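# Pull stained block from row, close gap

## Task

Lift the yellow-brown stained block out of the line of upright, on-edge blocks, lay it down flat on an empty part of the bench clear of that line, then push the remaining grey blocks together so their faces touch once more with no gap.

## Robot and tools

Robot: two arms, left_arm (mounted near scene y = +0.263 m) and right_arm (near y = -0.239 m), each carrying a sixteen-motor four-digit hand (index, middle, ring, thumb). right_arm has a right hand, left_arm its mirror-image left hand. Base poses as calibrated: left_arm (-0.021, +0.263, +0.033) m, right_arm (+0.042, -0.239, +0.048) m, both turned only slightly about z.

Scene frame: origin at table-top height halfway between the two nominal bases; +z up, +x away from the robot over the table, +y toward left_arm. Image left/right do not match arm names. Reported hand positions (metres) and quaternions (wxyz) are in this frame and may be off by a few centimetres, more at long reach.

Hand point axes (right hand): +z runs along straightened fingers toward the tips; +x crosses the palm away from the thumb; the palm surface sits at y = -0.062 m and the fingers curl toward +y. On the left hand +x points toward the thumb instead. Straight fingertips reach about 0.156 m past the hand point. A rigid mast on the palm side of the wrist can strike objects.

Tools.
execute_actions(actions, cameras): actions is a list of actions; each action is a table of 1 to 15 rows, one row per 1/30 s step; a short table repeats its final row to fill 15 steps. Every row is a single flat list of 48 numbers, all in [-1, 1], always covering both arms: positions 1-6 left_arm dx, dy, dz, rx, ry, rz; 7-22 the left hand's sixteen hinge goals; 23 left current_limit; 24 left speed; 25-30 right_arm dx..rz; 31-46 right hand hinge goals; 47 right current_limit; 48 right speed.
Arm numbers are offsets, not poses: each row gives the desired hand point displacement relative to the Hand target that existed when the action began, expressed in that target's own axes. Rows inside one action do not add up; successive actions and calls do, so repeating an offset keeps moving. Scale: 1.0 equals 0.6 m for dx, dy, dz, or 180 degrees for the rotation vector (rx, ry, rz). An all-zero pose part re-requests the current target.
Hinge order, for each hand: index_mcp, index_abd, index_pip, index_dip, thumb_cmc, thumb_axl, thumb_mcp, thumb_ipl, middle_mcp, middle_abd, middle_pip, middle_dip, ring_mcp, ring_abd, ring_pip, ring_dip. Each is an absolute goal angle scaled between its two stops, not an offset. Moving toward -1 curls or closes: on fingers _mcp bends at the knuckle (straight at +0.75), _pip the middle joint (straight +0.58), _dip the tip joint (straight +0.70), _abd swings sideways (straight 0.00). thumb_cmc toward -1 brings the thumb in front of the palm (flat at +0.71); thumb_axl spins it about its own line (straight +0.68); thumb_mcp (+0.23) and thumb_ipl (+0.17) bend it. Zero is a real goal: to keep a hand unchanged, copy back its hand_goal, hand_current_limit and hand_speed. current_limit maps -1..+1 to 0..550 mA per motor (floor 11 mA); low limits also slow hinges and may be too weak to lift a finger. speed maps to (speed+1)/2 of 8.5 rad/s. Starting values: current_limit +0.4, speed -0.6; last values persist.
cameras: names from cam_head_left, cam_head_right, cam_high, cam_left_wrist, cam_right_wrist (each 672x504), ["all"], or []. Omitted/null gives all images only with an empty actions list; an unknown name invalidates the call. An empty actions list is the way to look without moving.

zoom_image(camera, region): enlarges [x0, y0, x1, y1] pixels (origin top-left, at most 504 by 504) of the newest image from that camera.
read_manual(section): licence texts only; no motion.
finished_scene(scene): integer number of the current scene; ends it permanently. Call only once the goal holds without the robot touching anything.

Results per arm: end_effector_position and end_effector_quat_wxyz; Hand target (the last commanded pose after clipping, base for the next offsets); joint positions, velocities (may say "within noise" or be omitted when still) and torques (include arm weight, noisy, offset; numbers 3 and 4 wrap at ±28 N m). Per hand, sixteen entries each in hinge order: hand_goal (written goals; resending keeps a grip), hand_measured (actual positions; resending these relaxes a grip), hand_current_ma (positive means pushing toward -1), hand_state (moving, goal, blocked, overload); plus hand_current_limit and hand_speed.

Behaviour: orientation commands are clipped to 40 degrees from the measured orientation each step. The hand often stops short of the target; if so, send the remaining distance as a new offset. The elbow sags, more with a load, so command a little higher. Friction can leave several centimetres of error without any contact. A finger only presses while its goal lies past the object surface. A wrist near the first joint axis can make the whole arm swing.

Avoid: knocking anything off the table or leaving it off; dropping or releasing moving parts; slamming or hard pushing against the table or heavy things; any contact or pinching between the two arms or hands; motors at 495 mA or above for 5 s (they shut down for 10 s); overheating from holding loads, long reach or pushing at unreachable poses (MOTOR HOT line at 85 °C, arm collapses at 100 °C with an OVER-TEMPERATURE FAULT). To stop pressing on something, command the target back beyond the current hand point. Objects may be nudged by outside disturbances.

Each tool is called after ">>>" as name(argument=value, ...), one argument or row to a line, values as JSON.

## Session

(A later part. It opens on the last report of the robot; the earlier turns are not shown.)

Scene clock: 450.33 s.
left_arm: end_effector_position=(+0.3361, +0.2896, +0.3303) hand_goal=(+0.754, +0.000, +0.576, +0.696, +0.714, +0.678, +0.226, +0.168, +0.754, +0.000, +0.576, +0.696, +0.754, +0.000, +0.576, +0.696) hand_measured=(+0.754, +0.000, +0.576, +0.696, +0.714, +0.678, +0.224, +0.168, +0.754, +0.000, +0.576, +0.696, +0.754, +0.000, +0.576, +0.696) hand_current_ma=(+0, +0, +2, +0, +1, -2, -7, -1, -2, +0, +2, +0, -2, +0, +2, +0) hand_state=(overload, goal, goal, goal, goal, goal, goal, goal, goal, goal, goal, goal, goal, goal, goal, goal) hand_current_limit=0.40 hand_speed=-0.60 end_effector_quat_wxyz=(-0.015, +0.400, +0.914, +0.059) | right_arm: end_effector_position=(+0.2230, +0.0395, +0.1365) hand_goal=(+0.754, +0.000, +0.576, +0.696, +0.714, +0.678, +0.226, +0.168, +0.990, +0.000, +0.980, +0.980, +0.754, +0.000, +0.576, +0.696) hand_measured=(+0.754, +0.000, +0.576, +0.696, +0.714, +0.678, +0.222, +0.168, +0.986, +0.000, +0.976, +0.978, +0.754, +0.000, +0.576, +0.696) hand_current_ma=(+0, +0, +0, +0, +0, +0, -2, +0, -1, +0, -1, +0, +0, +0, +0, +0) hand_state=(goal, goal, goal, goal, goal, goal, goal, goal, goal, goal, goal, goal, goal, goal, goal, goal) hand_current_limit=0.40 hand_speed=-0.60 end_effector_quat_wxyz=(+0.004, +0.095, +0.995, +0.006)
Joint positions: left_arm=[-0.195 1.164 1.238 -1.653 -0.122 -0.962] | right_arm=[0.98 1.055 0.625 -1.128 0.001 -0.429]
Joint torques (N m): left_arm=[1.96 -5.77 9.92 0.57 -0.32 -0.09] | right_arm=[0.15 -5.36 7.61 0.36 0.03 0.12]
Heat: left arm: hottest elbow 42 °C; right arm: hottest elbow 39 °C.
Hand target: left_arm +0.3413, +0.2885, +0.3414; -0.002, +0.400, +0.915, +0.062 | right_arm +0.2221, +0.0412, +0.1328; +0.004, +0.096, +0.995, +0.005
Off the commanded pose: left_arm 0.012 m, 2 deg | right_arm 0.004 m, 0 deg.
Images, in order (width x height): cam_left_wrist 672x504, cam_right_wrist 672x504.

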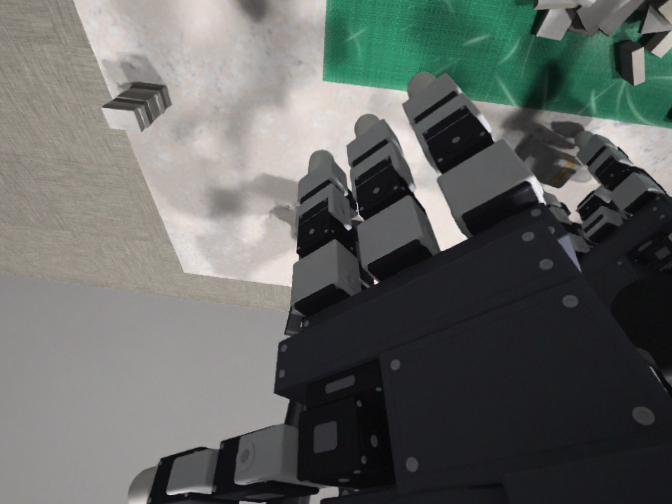

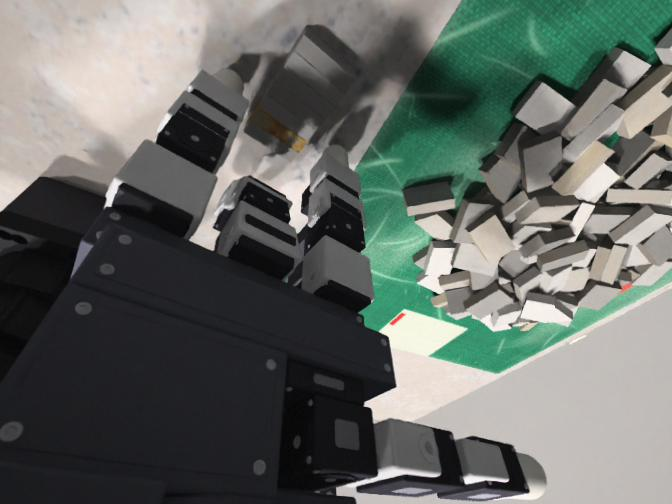

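>>> execute_actions(
  actions=[
    [[0,0,0,0,0,0,0.754,0,0.576,0.696,0.714,0.678,0.226,0.168,0.754,0,0.576,0.696,0.754,0,0.576,0.696,0.4,-0.6,0.0028,-0.015,0.0157,0,0,0,0.754,0,0.576,0.696,0.714,0.678,0.226,0.168,0.99,0,0.98,0.98,0.754,0,0.576,0.696,0.4,-0.6]],
  ],
  cameras=["cam_right_wrist","cam_left_wrist"],
)

>>> zoom_image(
  camera="cam_right_wrist",
  region=[200, 40, 360, 200],
)

Scene clock: 477.50 s.
left_arm: end_effector_position=(+0.3361, +0.2896, +0.3303) hand_goal=(+0.754, +0.000, +0.576, +0.696, +0.714, +0.678, +0.226, +0.168, +0.754, +0.000, +0.576, +0.696, +0.754, +0.000, +0.576, +0.696) hand_measured=(+0.754, +0.000, +0.576, +0.696, +0.714, +0.678, +0.224, +0.168, +0.754, +0.000, +0.576, +0.696, +0.754, +0.000, +0.576, +0.696) hand_current_ma=(+0, +0, +2, +0, +1, -2, -7, -1, -2, +0, +2, +0, -2, +0, +2, +0) hand_state=(overload, goal, goal, goal, goal, goal, goal, goal, goal, goal, goal, goal, goal, goal, goal, goal) hand_current_limit=0.40 hand_speed=-0.60 end_effector_quat_wxyz=(-0.015, +0.400, +0.914, +0.059) | right_arm: end_effector_position=(+0.2220, +0.0378, +0.1324) hand_goal=(+0.754, +0.000, +0.576, +0.696, +0.714, +0.678, +0.226, +0.168, +0.990, +0.000, +0.980, +0.980, +0.754, +0.000, +0.576, +0.696) hand_measured=(+0.752, -0.004, +0.576, +0.696, +0.714, +0.678, +0.222, +0.168, +0.986, +0.000, +0.976, +0.978, +0.750, -0.002, +0.574, +0.696) hand_current_ma=(+0, -1, +0, +0, +0, +0, -2, +0, -1, +0, -1, +0, -1, +0, +0, +0) hand_state=(goal, goal, goal, goal, goal, goal, goal, goal, goal, goal, goal, goal, goal, goal, goal, goal) hand_current_limit=0.40 hand_speed=-0.60 end_effector_quat_wxyz=(+0.007, +0.095, +0.995, +0.010)
Joint positions: left_arm=[-0.195 1.164 1.238 -1.653 -0.122 -0.962] | right_arm=[0.98 1.047 0.605 -1.104 0.002 -0.429]
Joint torques (N m): left_arm=[2.02 -5.6 9.94 0.53 -0.33 -0.08] | right_arm=[-0.62 -5.66 6.3 0.28 0 0.03]
Heat: left arm: hottest elbow 42 °C; right arm: hottest elbow 39 °C.
Hand target: left_arm +0.3413, +0.2885, +0.3414; -0.002, +0.400, +0.915, +0.062 | right_arm +0.2188, +0.0328, +0.1233; +0.004, +0.096, +0.995, +0.005
Off the commanded pose: left_arm 0.012 m, 2 deg | right_arm 0.011 m, 1 deg.
Images, in order (width x height): cam_left_wrist 672x504, cam_right_wrist 672x504.

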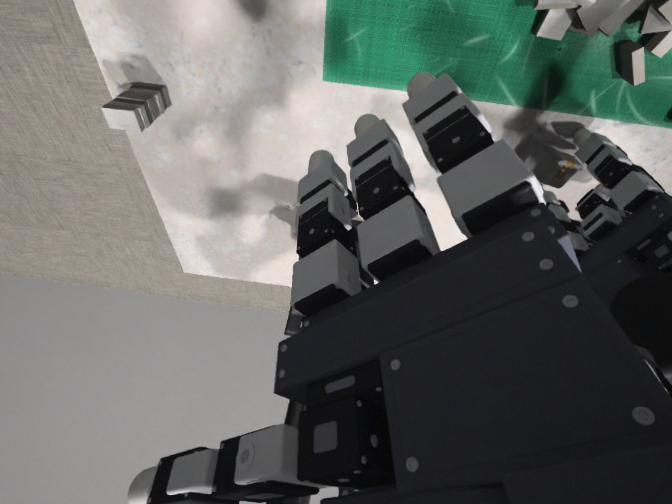

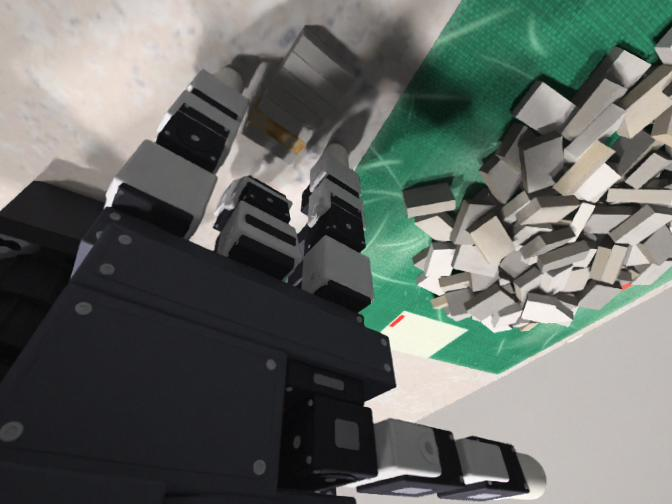

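Scaled by 3.150 from the camera's 672x504 image, which has a finer 960x720 frame.

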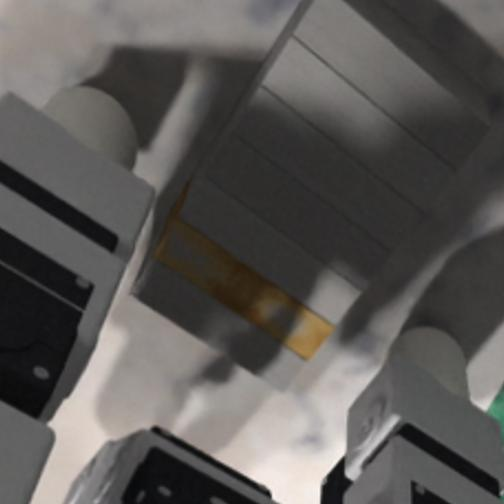

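>>> zoom_image(
  camera="cam_left_wrist",
  region=[510, 110, 620, 200],
)

Scaled by 4.582 from the camera's 672x504 image, which has a finer 960x720 frame.

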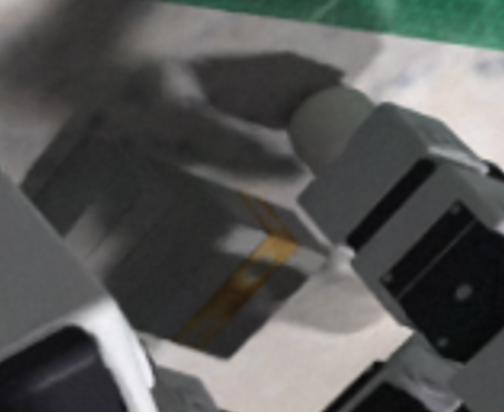

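>>> execute_actions(
  actions=[
    [[0,0,0,0,0,0,0.754,0,0.576,0.696,0.714,0.678,0.226,0.168,0.754,0,0.576,0.696,0.754,0,0.576,0.696,0.4,-0.6,0,0,-0.02,0,0,0,0.754,0,0.576,0.696,0.714,0.678,0.226,0.168,0.99,0,0.98,0.98,0.754,0,0.576,0.696,0.4,-0.6]],
  ],
  cameras=["cam_right_wrist"],
)

>>> zoom_image(
  camera="cam_right_wrist",
  region=[200, 40, 360, 200],
)

Scene clock: 512.70 s.
left_arm: end_effector_position=(+0.3361, +0.2896, +0.3303) hand_goal=(+0.754, +0.000, +0.576, +0.696, +0.714, +0.678, +0.226, +0.168, +0.754, +0.000, +0.576, +0.696, +0.754, +0.000, +0.576, +0.696) hand_measured=(+0.754, +0.000, +0.576, +0.696, +0.714, +0.678, +0.224, +0.168, +0.754, +0.000, +0.576, +0.696, +0.754, +0.000, +0.576, +0.696) hand_current_ma=(+0, +0, +2, +0, +1, -2, -7, -1, -2, +0, +2, +0, -2, +0, +2, +0) hand_state=(overload, goal, goal, goal, goal, goal, goal, goal, goal, goal, goal, goal, goal, goal, goal, goal) hand_current_limit=0.40 hand_speed=-0.60 end_effector_quat_wxyz=(-0.015, +0.400, +0.914, +0.059) | right_arm: end_effector_position=(+0.2195, +0.0342, +0.1329) hand_goal=(+0.754, +0.000, +0.576, +0.696, +0.714, +0.678, +0.226, +0.168, +0.990, +0.000, +0.980, +0.980, +0.754, +0.000, +0.576, +0.696) hand_measured=(+0.750, +0.000, +0.572, +0.696, +0.714, +0.678, +0.222, +0.168, +0.986, +0.000, +0.976, +0.978, +0.750, -0.002, +0.574, +0.696) hand_current_ma=(-1, +0, -1, +0, +0, +0, -2, +0, -1, +0, -1, +0, -1, +0, +0, +0) hand_state=(goal, goal, goal, goal, goal, goal, goal, goal, goal, goal, goal, goal, goal, goal, goal, goal) hand_current_limit=0.40 hand_speed=-0.60 end_effector_quat_wxyz=(+0.004, +0.095, +0.995, +0.005)
Joint positions: left_arm=[-0.195 1.164 1.238 -1.653 -0.122 -0.962] | right_arm=[0.98 1.039 0.605 -1.124 0.002 -0.429]
Joint torques (N m): left_arm=[2.02 -5.6 9.92 0.54 -0.32 -0.08] | right_arm=[-0.56 -6.59 8.03 -0.54 -0.01 0.02]
Heat: left arm: hottest elbow 42 °C; right arm: hottest elbow 37 °C.
Hand target: left_arm +0.3413, +0.2885, +0.3414; -0.002, +0.400, +0.915, +0.062 | right_arm +0.2187, +0.0327, +0.1352; +0.004, +0.096, +0.995, +0.005
Off the commanded pose: left_arm 0.012 m, 2 deg | right_arm 0.003 m, 0 deg.
Images, in order (width x height): cam_right_wrist 672x504.

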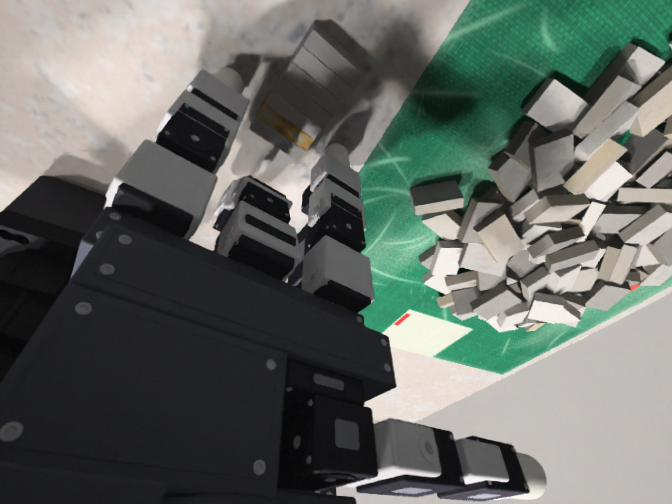

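Scaled by 3.150 from the camera's 672x504 image, which has a finer 960x720 frame.

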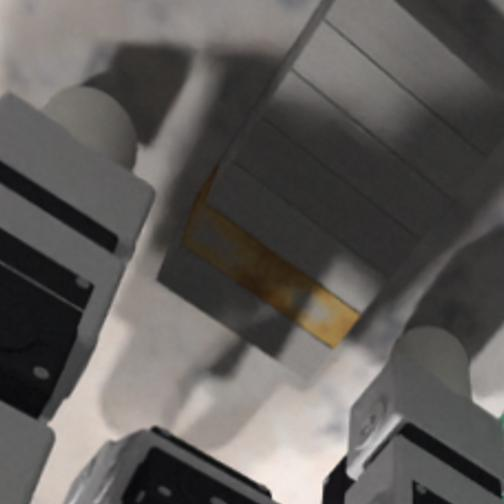

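>>> zoom_image(
  camera="cam_right_wrist",
  region=[235, 80, 295, 140],
)

>>> zoom_image(
  camera="cam_right_wrist",
  region=[290, 0, 390, 100],
)

Scaled by 8.400 from the camera's 672x504 image, which has a finer 960x720 frame.

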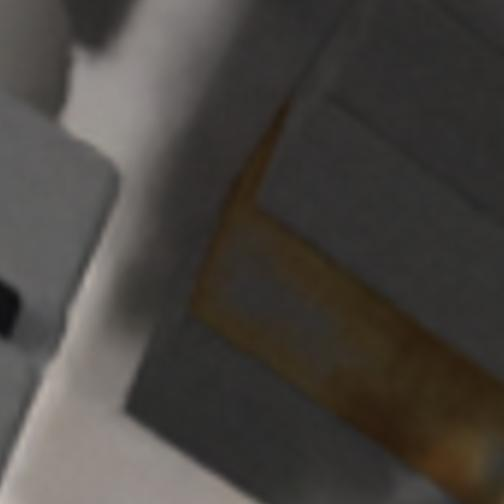

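Scaled by 5.040 from the camera's 672x504 image, which has a finer 960x720 frame.

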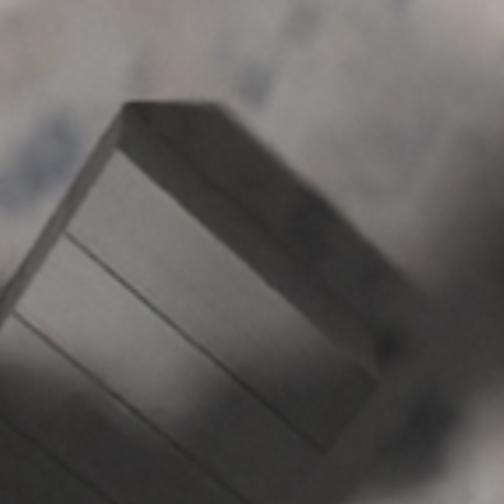

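>>> execute_actions(
  actions=[
    [[0,0,0,0,0,0,0.754,0,0.576,0.696,0.714,0.678,0.226,0.168,0.754,0,0.576,0.696,0.754,0,0.576,0.696,0.4,-0.6,0.0018,0.0078,-0.0063,0,0,0,0.754,0,0.576,0.696,0.714,0.678,0.226,0.168,0.99,0,0.98,0.98,0.754,0,0.576,0.696,0.4,-0.6]],
  ],
  cameras=["cam_right_wrist"],
)

>>> zoom_image(
  camera="cam_right_wrist",
  region=[200, 40, 360, 200],
)

Scene clock: 578.90 s.
left_arm: end_effector_position=(+0.3361, +0.2896, +0.3303) hand_goal=(+0.754, +0.000, +0.576, +0.696, +0.714, +0.678, +0.226, +0.168, +0.754, +0.000, +0.576, +0.696, +0.754, +0.000, +0.576, +0.696) hand_measured=(+0.754, +0.000, +0.576, +0.696, +0.714, +0.678, +0.224, +0.168, +0.754, +0.000, +0.576, +0.696, +0.754, +0.000, +0.576, +0.696) hand_current_ma=(+0, +0, +2, +0, +1, -2, -7, -1, -2, +0, +2, +0, -2, +0, +2, +0) hand_state=(overload, goal, goal, goal, goal, goal, goal, goal, goal, goal, goal, goal, goal, goal, goal, goal) hand_current_limit=0.40 hand_speed=-0.60 end_effector_quat_wxyz=(-0.015, +0.400, +0.914, +0.059) | right_arm: end_effector_position=(+0.2180, +0.0330, +0.1323) hand_goal=(+0.754, +0.000, +0.576, +0.696, +0.714, +0.678, +0.226, +0.168, +0.990, +0.000, +0.980, +0.980, +0.754, +0.000, +0.576, +0.696) hand_measured=(+0.750, +0.000, +0.572, +0.696, +0.714, +0.678, +0.222, +0.168, +0.986, +0.000, +0.976, +0.978, +0.750, -0.002, +0.574, +0.696) hand_current_ma=(-1, +0, -1, +0, +0, +0, -2, +0, -1, +0, -1, +0, -1, +0, +0, +0) hand_state=(goal, goal, goal, goal, goal, goal, goal, goal, goal, goal, goal, goal, goal, goal, goal, goal) hand_current_limit=0.40 hand_speed=-0.60 end_effector_quat_wxyz=(+0.002, +0.095, +0.995, +0.002)
Joint positions: left_arm=[-0.195 1.164 1.238 -1.653 -0.122 -0.962] | right_arm=[0.982 1.039 0.605 -1.131 0.002 -0.426]
Joint torques (N m): left_arm=[2.02 -5.71 9.95 0.55 -0.33 -0.08] | right_arm=[0.26 -6.01 9.2 -0.54 0 0.12]
Heat: left arm: hottest elbow 42 °C; right arm: hottest elbow 37 °C.
Hand target: left_arm +0.3413, +0.2885, +0.3414; -0.002, +0.400, +0.915, +0.062 | right_arm +0.2184, +0.0375, +0.1391; +0.004, +0.096, +0.995, +0.005
Off the commanded pose: left_arm 0.012 m, 2 deg | right_arm 0.008 m, 0 deg.
Images, in order (width x height): cam_right_wrist 672x504.

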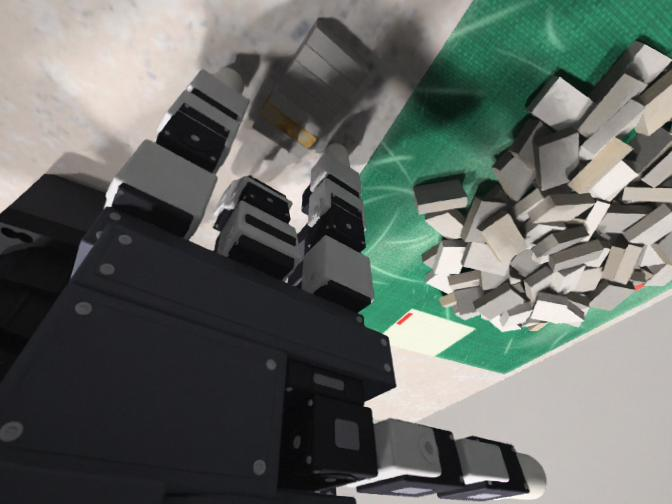

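Scaled by 3.150 from the camera's 672x504 image, which has a finer 960x720 frame.

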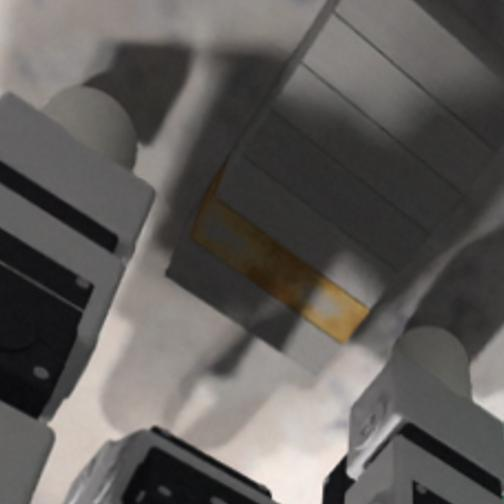

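>>> execute_actions(
  actions=[
    [[0,0,0,0,0,0,0.754,0,0.576,0.696,0.714,0.678,0.226,0.168,0.754,0,0.576,0.696,0.754,0,0.576,0.696,0.4,-0.6,0,0.0052,-0.005,0,0,0,0.754,0,0.576,0.696,0.714,0.678,0.226,0.168,0.99,0,0.98,0.98,0.754,0,0.576,0.696,0.4,-0.6]],
  ],
  cameras=["cam_right_wrist"],
)

>>> zoom_image(
  camera="cam_right_wrist",
  region=[200, 40, 360, 200],
)

Scene clock: 587.17 s.
left_arm: end_effector_position=(+0.3361, +0.2896, +0.3303) hand_goal=(+0.754, +0.000, +0.576, +0.696, +0.714, +0.678, +0.226, +0.168, +0.754, +0.000, +0.576, +0.696, +0.754, +0.000, +0.576, +0.696) hand_measured=(+0.754, +0.000, +0.576, +0.696, +0.714, +0.678, +0.224, +0.168, +0.754, +0.000, +0.576, +0.696, +0.754, +0.000, +0.576, +0.696) hand_current_ma=(+0, +0, +2, +0, +1, -2, -7, -1, -2, +0, +2, +0, -2, +0, +2, +0) hand_state=(overload, goal, goal, goal, goal, goal, goal, goal, goal, goal, goal, goal, goal, goal, goal, goal) hand_current_limit=0.40 hand_speed=-0.60 end_effector_quat_wxyz=(-0.015, +0.400, +0.914, +0.059) | right_arm: end_effector_position=(+0.2160, +0.0325, +0.1318) hand_goal=(+0.754, +0.000, +0.576, +0.696, +0.714, +0.678, +0.226, +0.168, +0.990, +0.000, +0.980, +0.980, +0.754, +0.000, +0.576, +0.696) hand_measured=(+0.748, +0.000, +0.572, +0.696, +0.714, +0.678, +0.222, +0.168, +0.986, +0.000, +0.976, +0.978, +0.750, -0.002, +0.574, +0.696) hand_current_ma=(-2, +0, -1, +0, +0, +0, -2, +0, -1, +0, -1, +0, -1, +0, +0, +0) hand_state=(goal, goal, goal, goal, goal, goal, goal, goal, goal, goal, goal, goal, goal, goal, goal, goal) hand_current_limit=0.40 hand_speed=-0.60 end_effector_quat_wxyz=(+0.001, +0.095, +0.995, +0.000)
Joint positions: left_arm=[-0.195 1.164 1.238 -1.653 -0.122 -0.962] | right_arm=[0.987 1.039 0.605 -1.137 0.002 -0.422]
Joint torques (N m): left_arm=[2.14 -5.71 9.95 0.55 -0.33 -0.07] | right_arm=[0.15 -5.36 10.09 -0.61 0 0.12]
Heat: left arm: hottest elbow 42 °C; right arm: hottest elbow 37 °C.
Hand target: left_arm +0.3413, +0.2885, +0.3414; -0.002, +0.400, +0.915, +0.062 | right_arm +0.2189, +0.0405, +0.1421; +0.004, +0.096, +0.995, +0.005
Off the commanded pose: left_arm 0.012 m, 2 deg | right_arm 0.013 m, 1 deg.
Images, in order (width x height): cam_right_wrist 672x504.

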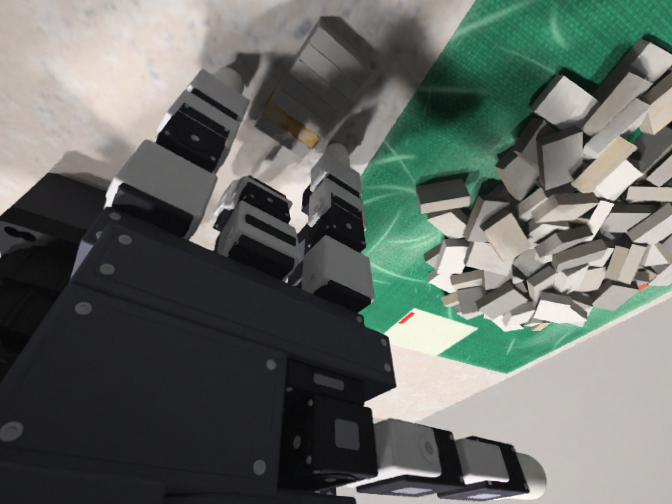

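Scaled by 3.150 from the camera's 672x504 image, which has a finer 960x720 frame.

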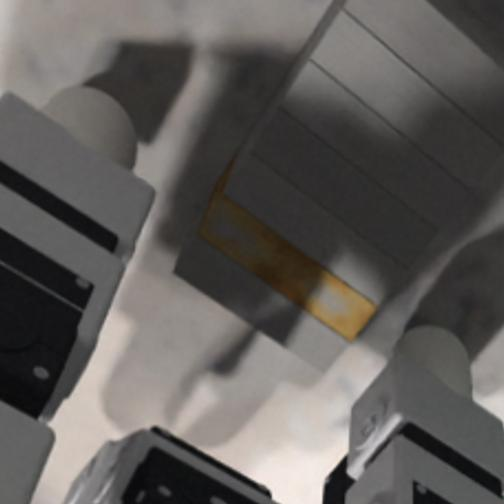

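>>> execute_actions(
  actions=[
    [[0,0,0,0,0,0,0.754,0,0.576,0.696,0.714,0.678,0.226,0.168,0.754,0,0.576,0.696,0.754,0,0.576,0.696,0.4,-0.6,0.0008,-0.0033,-0.0333,0,0,0,0.754,0,0.576,0.696,0.714,0.678,0.226,0.168,0.99,0,0.98,0.98,0.754,0,0.576,0.696,0.4,-0.6]],
    [[0,0,0,0,0,0,0.754,0,0.576,0.696,0.714,0.678,0.226,0.168,0.754,0,0.576,0.696,0.754,0,0.576,0.696,0.4,-0.6,0.0003,-0.0015,0.0505,0,0,0,0.754,0,0.576,0.696,0.714,0.678,0.226,0.168,0.99,0,0.98,0.98,0.754,0,0.576,0.696,0.4,-0.6]],
  ],
  cameras=["cam_right_wrist"],
)

>>> zoom_image(
  camera="cam_right_wrist",
  region=[200, 40, 360, 200],
)

Scene clock: 602.37 s.
left_arm: end_effector_position=(+0.3361, +0.2896, +0.3303) hand_goal=(+0.754, +0.000, +0.576, +0.696, +0.714, +0.678, +0.226, +0.168, +0.754, +0.000, +0.576, +0.696, +0.754, +0.000, +0.576, +0.696) hand_measured=(+0.754, +0.000, +0.576, +0.696, +0.714, +0.678, +0.224, +0.168, +0.754, +0.000, +0.576, +0.696, +0.754, +0.000, +0.576, +0.696) hand_current_ma=(+0, +0, +2, +0, +1, -2, -7, -1, -2, +0, +2, +0, -2, +0, +2, +0) hand_state=(overload, goal, goal, goal, goal, goal, goal, goal, goal, goal, goal, goal, goal, goal, goal, goal) hand_current_limit=0.40 hand_speed=-0.60 end_effector_quat_wxyz=(-0.015, +0.400, +0.914, +0.059) | right_arm: end_effector_position=(+0.2192, +0.0370, +0.1374) hand_goal=(+0.754, +0.000, +0.576, +0.696, +0.714, +0.678, +0.226, +0.168, +0.990, +0.000, +0.980, +0.980, +0.754, +0.000, +0.576, +0.696) hand_measured=(+0.752, +0.000, +0.574, +0.696, +0.714, +0.678, +0.222, +0.168, +0.986, +0.000, +0.978, +0.978, +0.752, -0.002, +0.574, +0.696) hand_current_ma=(+0, +0, +0, +0, +0, +0, -2, +0, -1, +0, -1, +0, +0, +0, +0, +0) hand_state=(goal, goal, goal, goal, goal, goal, goal, goal, goal, goal, goal, goal, goal, goal, goal, goal) hand_current_limit=0.40 hand_speed=-0.60 end_effector_quat_wxyz=(+0.006, +0.095, +0.995, +0.008)
Joint positions: left_arm=[-0.195 1.164 1.238 -1.653 -0.122 -0.962] | right_arm=[0.987 1.036 0.615 -1.131 0.002 -0.421]
Joint torques (N m): left_arm=[1.96 -5.71 9.96 0.54 -0.33 -0.08] | right_arm=[-0.03 -4.84 7.5 0.34 0.01 0.1]
Heat: left arm: hottest elbow 42 °C; right arm: hottest elbow 38 °C.
Hand target: left_arm +0.3413, +0.2885, +0.3414; -0.002, +0.400, +0.915, +0.062 | right_arm +0.2178, +0.0379, +0.1318; +0.004, +0.096, +0.995, +0.005
Off the commanded pose: left_arm 0.012 m, 2 deg | right_arm 0.006 m, 0 deg.
Images, in order (width x height): cam_right_wrist 672x504.

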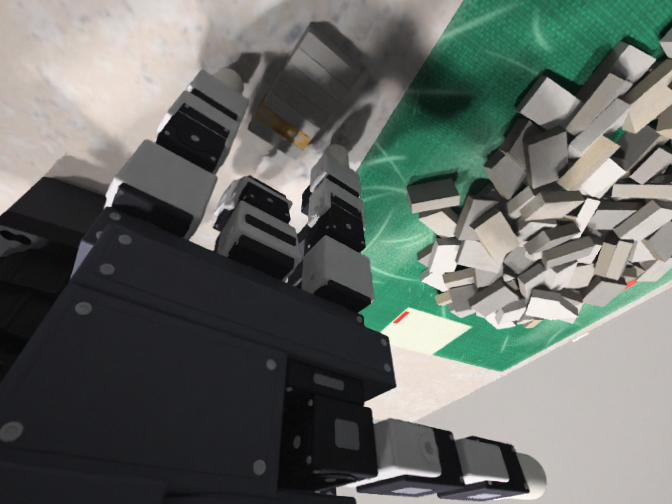

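Scaled by 3.150 from the camera's 672x504 image, which has a finer 960x720 frame.

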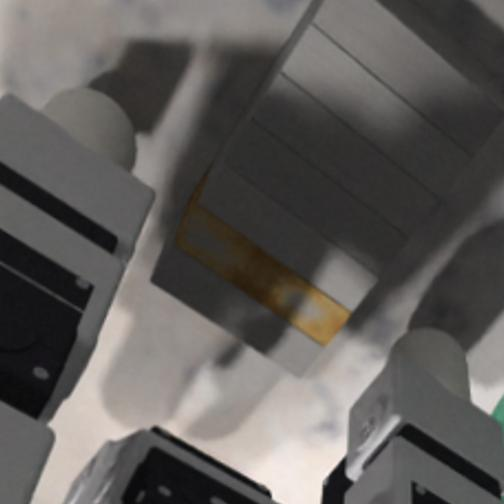

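>>> execute_actions(
  actions=[
    [[0,0,0,0,0,0,0.754,0,0.576,0.696,0.714,0.678,0.226,0.168,0.754,0,0.576,0.696,0.754,0,0.576,0.696,0.4,-0.6,0,0,0,0,0,0,0.754,-0.14,0.576,0.696,0.714,0.678,0.226,0.168,0.99,0,0.98,0.98,0.754,0.14,0.576,0.696,0.2,-0.8]],
  ],
  cameras=["cam_right_wrist"],
)

>>> zoom_image(
  camera="cam_right_wrist",
  region=[210, 60, 350, 200],
)

Scene clock: 625.53 s.
left_arm: end_effector_position=(+0.3361, +0.2896, +0.3303) hand_goal=(+0.754, +0.000, +0.576, +0.696, +0.714, +0.678, +0.226, +0.168, +0.754, +0.000, +0.576, +0.696, +0.754, +0.000, +0.576, +0.696) hand_measured=(+0.754, +0.000, +0.576, +0.696, +0.714, +0.678, +0.224, +0.168, +0.754, +0.000, +0.576, +0.696, +0.754, +0.000, +0.576, +0.696) hand_current_ma=(+0, +0, +2, +0, +1, -2, -7, -1, -2, +0, +2, +0, -2, +0, +2, +0) hand_state=(overload, goal, goal, goal, goal, goal, goal, goal, goal, goal, goal, goal, goal, goal, goal, goal) hand_current_limit=0.40 hand_speed=-0.60 end_effector_quat_wxyz=(-0.015, +0.400, +0.914, +0.059) | right_arm: end_effector_position=(+0.2192, +0.0370, +0.1374) hand_goal=(+0.754, -0.140, +0.576, +0.696, +0.714, +0.678, +0.226, +0.168, +0.990, +0.000, +0.980, +0.980, +0.754, +0.140, +0.576, +0.696) hand_measured=(+0.752, -0.136, +0.574, +0.696, +0.714, +0.678, +0.222, +0.168, +0.986, +0.000, +0.978, +0.978, +0.752, +0.136, +0.574, +0.696) hand_current_ma=(+0, +1, +0, +0, +0, +0, -2, +0, -1, +0, -1, +0, +0, -1, +0, +0) hand_state=(goal, goal, goal, goal, goal, goal, goal, goal, goal, goal, goal, goal, goal, goal, goal, goal) hand_current_limit=0.20 hand_speed=-0.80 end_effector_quat_wxyz=(+0.006, +0.095, +0.995, +0.008)
Joint positions: left_arm=[-0.195 1.164 1.238 -1.653 -0.122 -0.962] | right_arm=[0.987 1.036 0.615 -1.131 0.002 -0.421]
Joint torques (N m): left_arm=[2.08 -5.71 9.94 0.54 -0.33 -0.08] | right_arm=[0.03 -4.78 7.46 0.29 0 0.11]
Heat: left arm: hottest elbow 43 °C; right arm: hottest elbow 39 °C.
Hand target: left_arm +0.3413, +0.2885, +0.3414; -0.002, +0.400, +0.915, +0.062 | right_arm +0.2178, +0.0379, +0.1318; +0.004, +0.096, +0.995, +0.005
Off the commanded pose: left_arm 0.012 m, 2 deg | right_arm 0.006 m, 0 deg.
Images, in order (width x height): cam_right_wrist 672x504.

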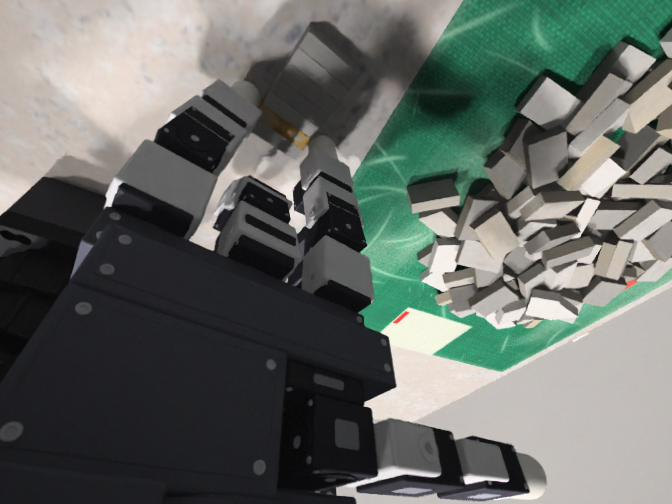

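Scaled by 3.600 from the camera's 672x504 image, which has a finer 960x720 frame.

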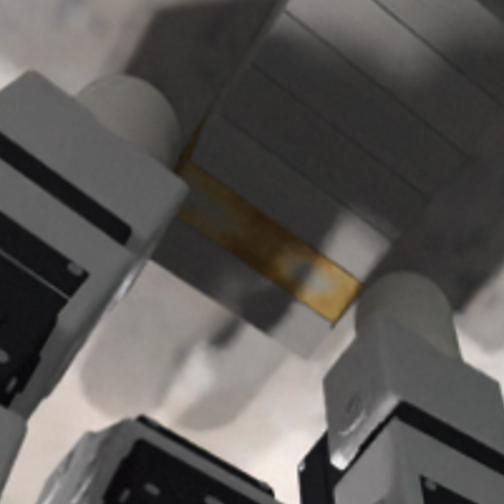

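>>> execute_actions(
  actions=[
    [[0,0,0,0,0,0,0.754,0,0.576,0.696,0.714,0.678,0.226,0.168,0.754,0,0.576,0.696,0.754,0,0.576,0.696,0.4,-0.6,0,0,0,0,0,0,0.754,-0.2,0.576,0.696,0.714,0.678,0.226,0.168,0.99,0,0.98,0.98,0.754,0.2,0.576,0.696,0.2,-0.9]],
    [[0,0,0,0,0,0,0.754,0,0.576,0.696,0.714,0.678,0.226,0.168,0.754,0,0.576,0.696,0.754,0,0.576,0.696,0.4,-0.6,0,0,0,0,0,0,0.754,-0.25,0.576,0.696,0.714,0.678,0.226,0.168,0.99,0,0.98,0.98,0.754,0.25,0.576,0.696,0.2,-0.9]],
  ],
  cameras=["cam_right_wrist"],
)

>>> zoom_image(
  camera="cam_right_wrist",
  region=[210, 60, 350, 200],
)

Scene clock: 651.50 s.
left_arm: end_effector_position=(+0.3361, +0.2896, +0.3303) hand_goal=(+0.754, +0.000, +0.576, +0.696, +0.714, +0.678, +0.226, +0.168, +0.754, +0.000, +0.576, +0.696, +0.754, +0.000, +0.576, +0.696) hand_measured=(+0.754, +0.000, +0.576, +0.696, +0.714, +0.678, +0.224, +0.168, +0.754, +0.000, +0.576, +0.696, +0.754, +0.000, +0.576, +0.696) hand_current_ma=(+0, +0, +2, +0, +1, -2, -7, -1, -2, +0, +2, +0, -2, +0, +2, +0) hand_state=(overload, goal, goal, goal, goal, goal, goal, goal, goal, goal, goal, goal, goal, goal, goal, goal) hand_current_limit=0.40 hand_speed=-0.60 end_effector_quat_wxyz=(-0.015, +0.400, +0.914, +0.059) | right_arm: end_effector_position=(+0.2192, +0.0370, +0.1374) hand_goal=(+0.754, -0.250, +0.576, +0.696, +0.714, +0.678, +0.226, +0.168, +0.990, +0.000, +0.980, +0.980, +0.754, +0.250, +0.576, +0.696) hand_measured=(+0.752, -0.174, +0.574, +0.696, +0.714, +0.678, +0.222, +0.168, +0.986, +0.000, +0.978, +0.978, +0.752, +0.156, +0.574, +0.696) hand_current_ma=(+0, +105, +0, +0, +0, +0, -2, +0, -1, +0, -1, +0, +0, -145, +0, +0) hand_state=(goal, blocked, goal, goal, goal, goal, goal, goal, goal, goal, goal, goal, goal, blocked, goal, goal) hand_current_limit=0.20 hand_speed=-0.90 end_effector_quat_wxyz=(+0.006, +0.095, +0.995, +0.008)
Joint positions: left_arm=[-0.195 1.164 1.238 -1.653 -0.122 -0.962] | right_arm=[0.987 1.036 0.615 -1.131 0.002 -0.421]
Joint torques (N m): left_arm=[1.96 -5.66 9.89 0.54 -0.33 -0.07] | right_arm=[-0.03 -4.66 7.43 0.38 0 0.11]
Heat: left arm: hottest elbow 43 °C; right arm: hottest elbow 39 °C.
Hand target: left_arm +0.3413, +0.2885, +0.3414; -0.002, +0.400, +0.915, +0.062 | right_arm +0.2179, +0.0379, +0.1318; +0.004, +0.096, +0.995, +0.005
Off the commanded pose: left_arm 0.012 m, 2 deg | right_arm 0.006 m, 0 deg.
Images, in order (width x height): cam_right_wrist 672x504.

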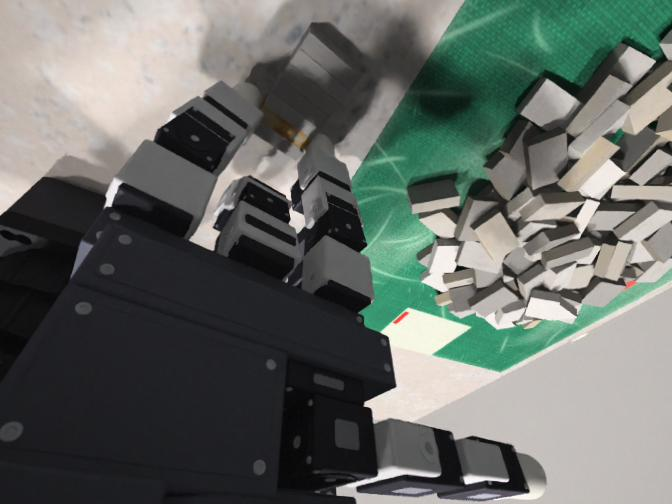

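Scaled by 3.600 from the camera's 672x504 image, which has a finer 960x720 frame.

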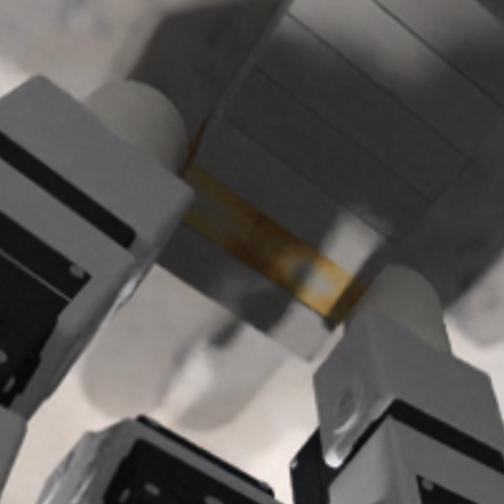

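>>> execute_actions(
  actions=[
    [[0,0,0,0,0,0,0.754,0,0.576,0.696,0.714,0.678,0.226,0.168,0.754,0,0.576,0.696,0.754,0,0.576,0.696,0.4,-0.6,0,0,-0.01,0,0,0,0.754,-0.3,0.576,0.696,0.714,0.678,0.226,0.168,0.99,0,0.98,0.98,0.754,0.3,0.576,0.696,0.2,-0.8]],
    [[0,0,0,0,0,0,0.754,0,0.576,0.696,0.714,0.678,0.226,0.168,0.754,0,0.576,0.696,0.754,0,0.576,0.696,0.4,-0.6,0,0,-0.04,0,0,0,0.754,-0.3,0.576,0.696,0.714,0.678,0.226,0.168,0.99,0,0.98,0.98,0.754,0.3,0.576,0.696,0.2,-0.8]],
    [[0,0,0,0,0,0,0.754,0,0.576,0.696,0.714,0.678,0.226,0.168,0.754,0,0.576,0.696,0.754,0,0.576,0.696,0.4,-0.6,0,0,-0.05,0,0,0,0.754,-0.3,0.576,0.696,0.714,0.678,0.226,0.168,0.99,0,0.98,0.98,0.754,0.3,0.576,0.696,0.2,-0.8]],
  ],
  cameras=["cam_right_wrist","cam_left_wrist"],
)

>>> zoom_image(
  camera="cam_right_wrist",
  region=[210, 0, 410, 200],
)

Scene clock: 665.30 s.
left_arm: end_effector_position=(+0.3361, +0.2896, +0.3303) hand_goal=(+0.754, +0.000, +0.576, +0.696, +0.714, +0.678, +0.226, +0.168, +0.754, +0.000, +0.576, +0.696, +0.754, +0.000, +0.576, +0.696) hand_measured=(+0.754, +0.000, +0.576, +0.696, +0.714, +0.678, +0.224, +0.168, +0.754, +0.000, +0.576, +0.696, +0.754, +0.000, +0.576, +0.696) hand_current_ma=(+0, +0, +2, +0, +1, -2, -7, -1, -2, +0, +2, +0, -2, +0, +2, +0) hand_state=(overload, goal, goal, goal, goal, goal, goal, goal, goal, goal, goal, goal, goal, goal, goal, goal) hand_current_limit=0.40 hand_speed=-0.60 end_effector_quat_wxyz=(-0.015, +0.400, +0.914, +0.059) | right_arm: end_effector_position=(+0.2124, +0.0273, +0.1740) hand_goal=(+0.754, -0.300, +0.576, +0.696, +0.714, +0.678, +0.226, +0.168, +0.990, +0.000, +0.980, +0.980, +0.754, +0.300, +0.576, +0.696) hand_measured=(+0.752, -0.180, +0.574, +0.694, +0.714, +0.678, +0.222, +0.168, +0.984, +0.000, +0.978, +0.978, +0.754, +0.158, +0.576, +0.694) hand_current_ma=(+0, +225, +0, +0, +0, +0, -2, +0, -2, +0, -1, +0, +0, -298, +0, +0) hand_state=(goal, blocked, goal, goal, goal, goal, goal, goal, goal, goal, goal, goal, goal, blocked, goal, goal) hand_current_limit=0.20 hand_speed=-0.80 end_effector_quat_wxyz=(-0.004, +0.095, +0.995, -0.009)
Joint positions: left_arm=[-0.195 1.164 1.238 -1.653 -0.122 -0.962] | right_arm=[0.987 0.979 0.692 -1.303 0.002 -0.421]
Joint torques (N m): left_arm=[2.08 -5.71 9.92 0.53 -0.32 -0.08] | right_arm=[0.03 -5.77 11.41 -0.59 -0.01 0.11]
Heat: left arm: hottest elbow 43 °C; right arm: hottest elbow 39 °C.
Hand target: left_arm +0.3413, +0.2885, +0.3414; -0.002, +0.400, +0.915, +0.062 | right_arm +0.2174, +0.0374, +0.1918; +0.004, +0.096, +0.995, +0.005
Off the commanded pose: left_arm 0.012 m, 2 deg | right_arm 0.021 m, 2 deg.
Images, in order (width x height): cam_left_wrist 672x504, cam_right_wrist 672x504.

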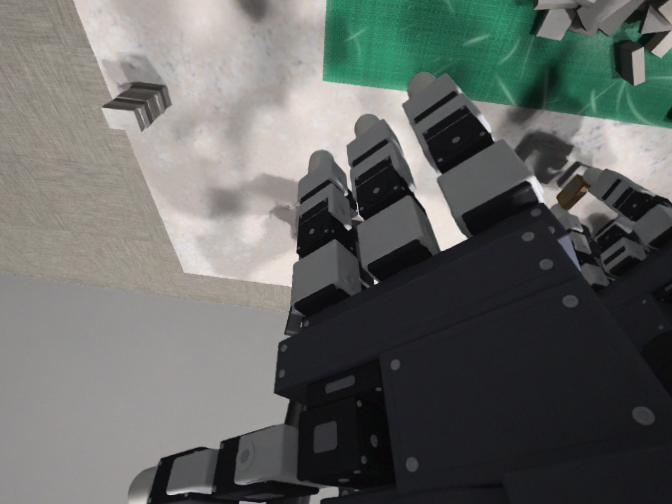

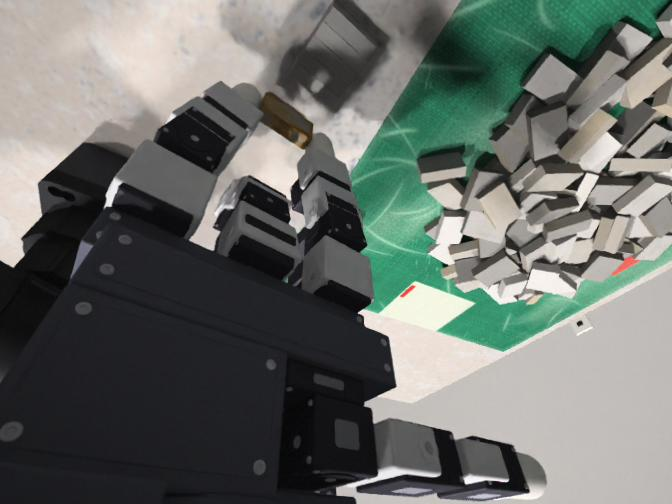

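Scaled by 2.520 from the camera's 672x504 image, which has a finer 960x720 frame.

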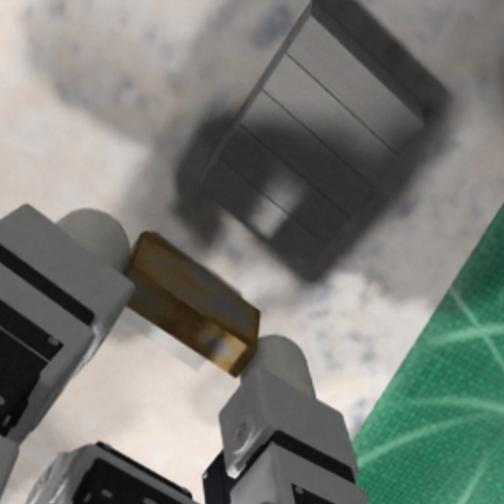

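>>> execute_actions(
  actions=[
    [[0,0,0,0,0,0,0.754,0,0.576,0.696,0.714,0.678,0.226,0.168,0.754,0,0.576,0.696,0.754,0,0.576,0.696,0.4,-0.6,0,0,-0.0383,0,0,0,0.754,-0.28,0.576,0.696,0.714,0.678,0.226,0.168,0.99,0,0.98,0.98,0.754,0.28,0.576,0.696,0.2,-0.8]],
    [[0,0,0,0,0,0,0.754,0,0.576,0.696,0.714,0.678,0.226,0.168,0.754,0,0.576,0.696,0.754,0,0.576,0.696,0.4,-0.6,-0.0362,-0.0653,0.0412,0.0889,0,0,0.754,-0.28,0.576,0.696,0.714,0.678,0.226,0.168,0.99,0,0.98,0.98,0.754,0.28,0.576,0.696,0.2,-0.8]],
    [[0,0,0,0,0,0,0.754,0,0.576,0.696,0.714,0.678,0.226,0.168,0.754,0,0.576,0.696,0.754,0,0.576,0.696,0.4,-0.6,-0.0367,-0.0498,0.0658,0.0889,0,0,0.754,-0.28,0.576,0.696,0.714,0.678,0.226,0.168,0.99,0,0.98,0.98,0.754,0.28,0.576,0.696,0.2,-0.8]],
  ],
  cameras=["all"],
)

Scene clock: 742.67 s.
left_arm: end_effector_position=(+0.3361, +0.2896, +0.3303) hand_goal=(+0.754, +0.000, +0.576, +0.696, +0.714, +0.678, +0.226, +0.168, +0.754, +0.000, +0.576, +0.696, +0.754, +0.000, +0.576, +0.696) hand_measured=(+0.754, +0.000, +0.576, +0.696, +0.714, +0.678, +0.224, +0.168, +0.754, +0.000, +0.576, +0.696, +0.754, +0.000, +0.576, +0.696) hand_current_ma=(+0, +0, +2, +0, +1, -2, -7, -1, -2, +0, +2, +0, -2, +0, +2, +0) hand_state=(overload, goal, goal, goal, goal, goal, goal, goal, goal, goal, goal, goal, goal, goal, goal, goal) hand_current_limit=0.40 hand_speed=-0.60 end_effector_quat_wxyz=(-0.015, +0.400, +0.914, +0.059) | right_arm: end_effector_position=(+0.2395, -0.0555, +0.1463) hand_goal=(+0.754, -0.280, +0.576, +0.696, +0.714, +0.678, +0.226, +0.168, +0.990, +0.000, +0.980, +0.980, +0.754, +0.280, +0.576, +0.696) hand_measured=(+0.744, -0.182, +0.572, +0.694, +0.712, +0.678, +0.220, +0.168, +0.980, +0.000, +0.976, +0.978, +0.746, +0.158, +0.574, +0.694) hand_current_ma=(-4, +157, -1, +0, -1, +0, -2, +0, -4, +0, -1, +0, -3, -231, +0, +0) hand_state=(goal, blocked, goal, goal, goal, goal, goal, goal, goal, goal, goal, goal, goal, blocked, goal, goal) hand_current_limit=0.20 hand_speed=-0.80 end_effector_quat_wxyz=(-0.029, +0.093, +0.955, -0.279)
Joint positions: left_arm=[-0.195 1.164 1.238 -1.653 -0.122 -0.962] | right_arm=[0.889 1.24 0.819 -1.658 0.266 -0.447]
Joint torques (N m): left_arm=[1.96 -5.77 9.96 0.57 -0.33 -0.08] | right_arm=[-0.5 -8.88 9.52 -1.74 0.26 0.02]
Heat: left arm: hottest elbow 43 °C; right arm: hottest elbow 42 °C.
Hand target: left_arm +0.3413, +0.2885, +0.3414; -0.002, +0.400, +0.915, +0.062 | right_arm +0.2456, -0.0480, +0.1599; -0.023, +0.093, +0.958, -0.269
Off the commanded pose: left_arm 0.012 m, 2 deg | right_arm 0.017 m, 1 deg.

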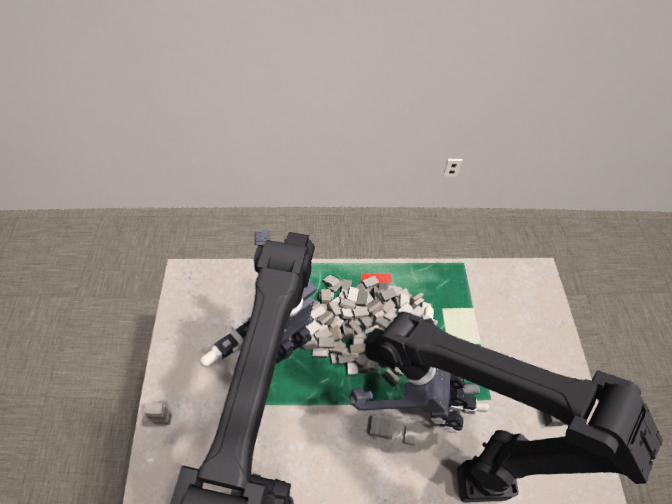

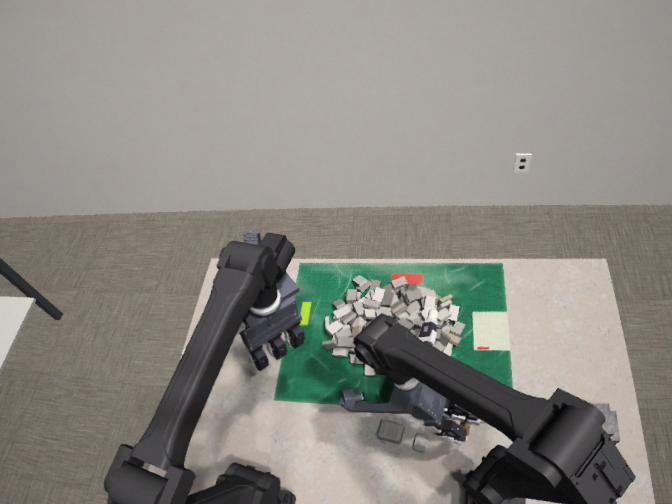

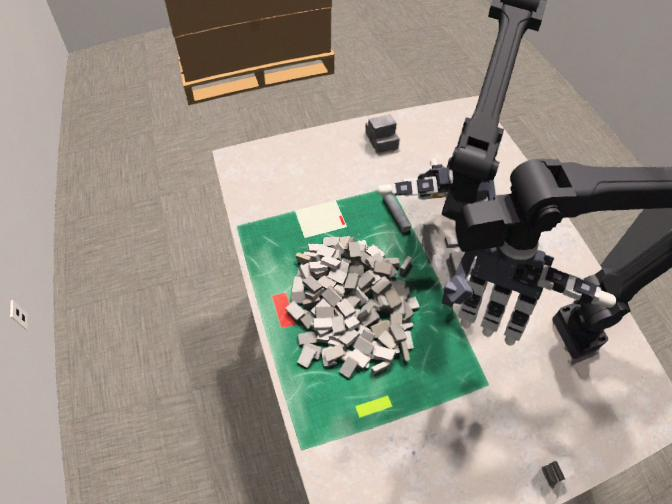

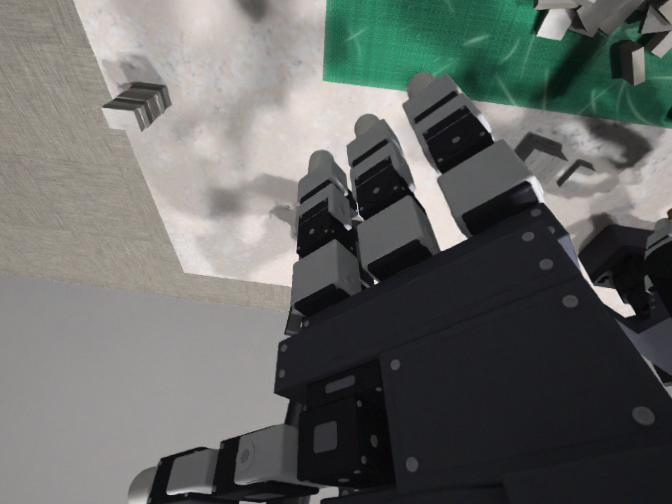

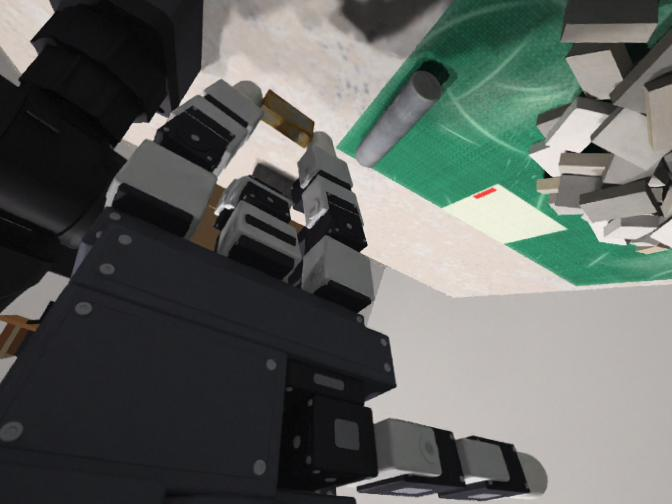

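>>> zoom_image(
  camera="cam_head_right",
  region=[360, 400, 480, 460],
)

>>> zoom_image(
  camera="cam_right_wrist",
  region=[210, 40, 370, 200],
)

>>> zoom_image(
  camera="cam_left_wrist",
  region=[500, 120, 620, 210],
)

Scaled by 4.200 from the camera's 672x504 image, which has a finer 960x720 frame.

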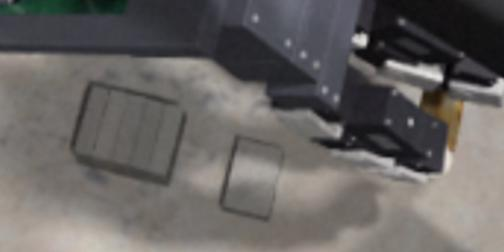

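Scaled by 3.150 from the camera's 672x504 image, which has a finer 960x720 frame.

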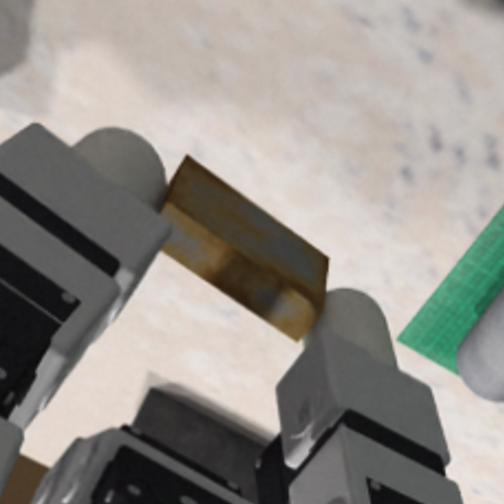

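Scaled by 4.200 from the camera's 672x504 image, which has a finer 960x720 frame.

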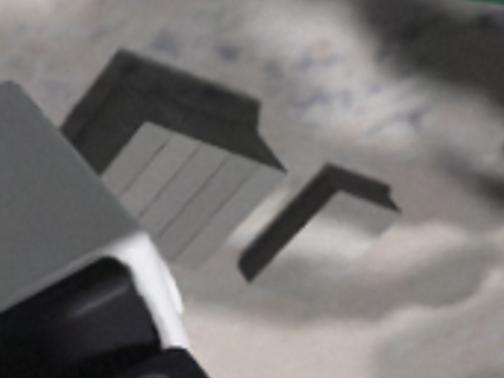

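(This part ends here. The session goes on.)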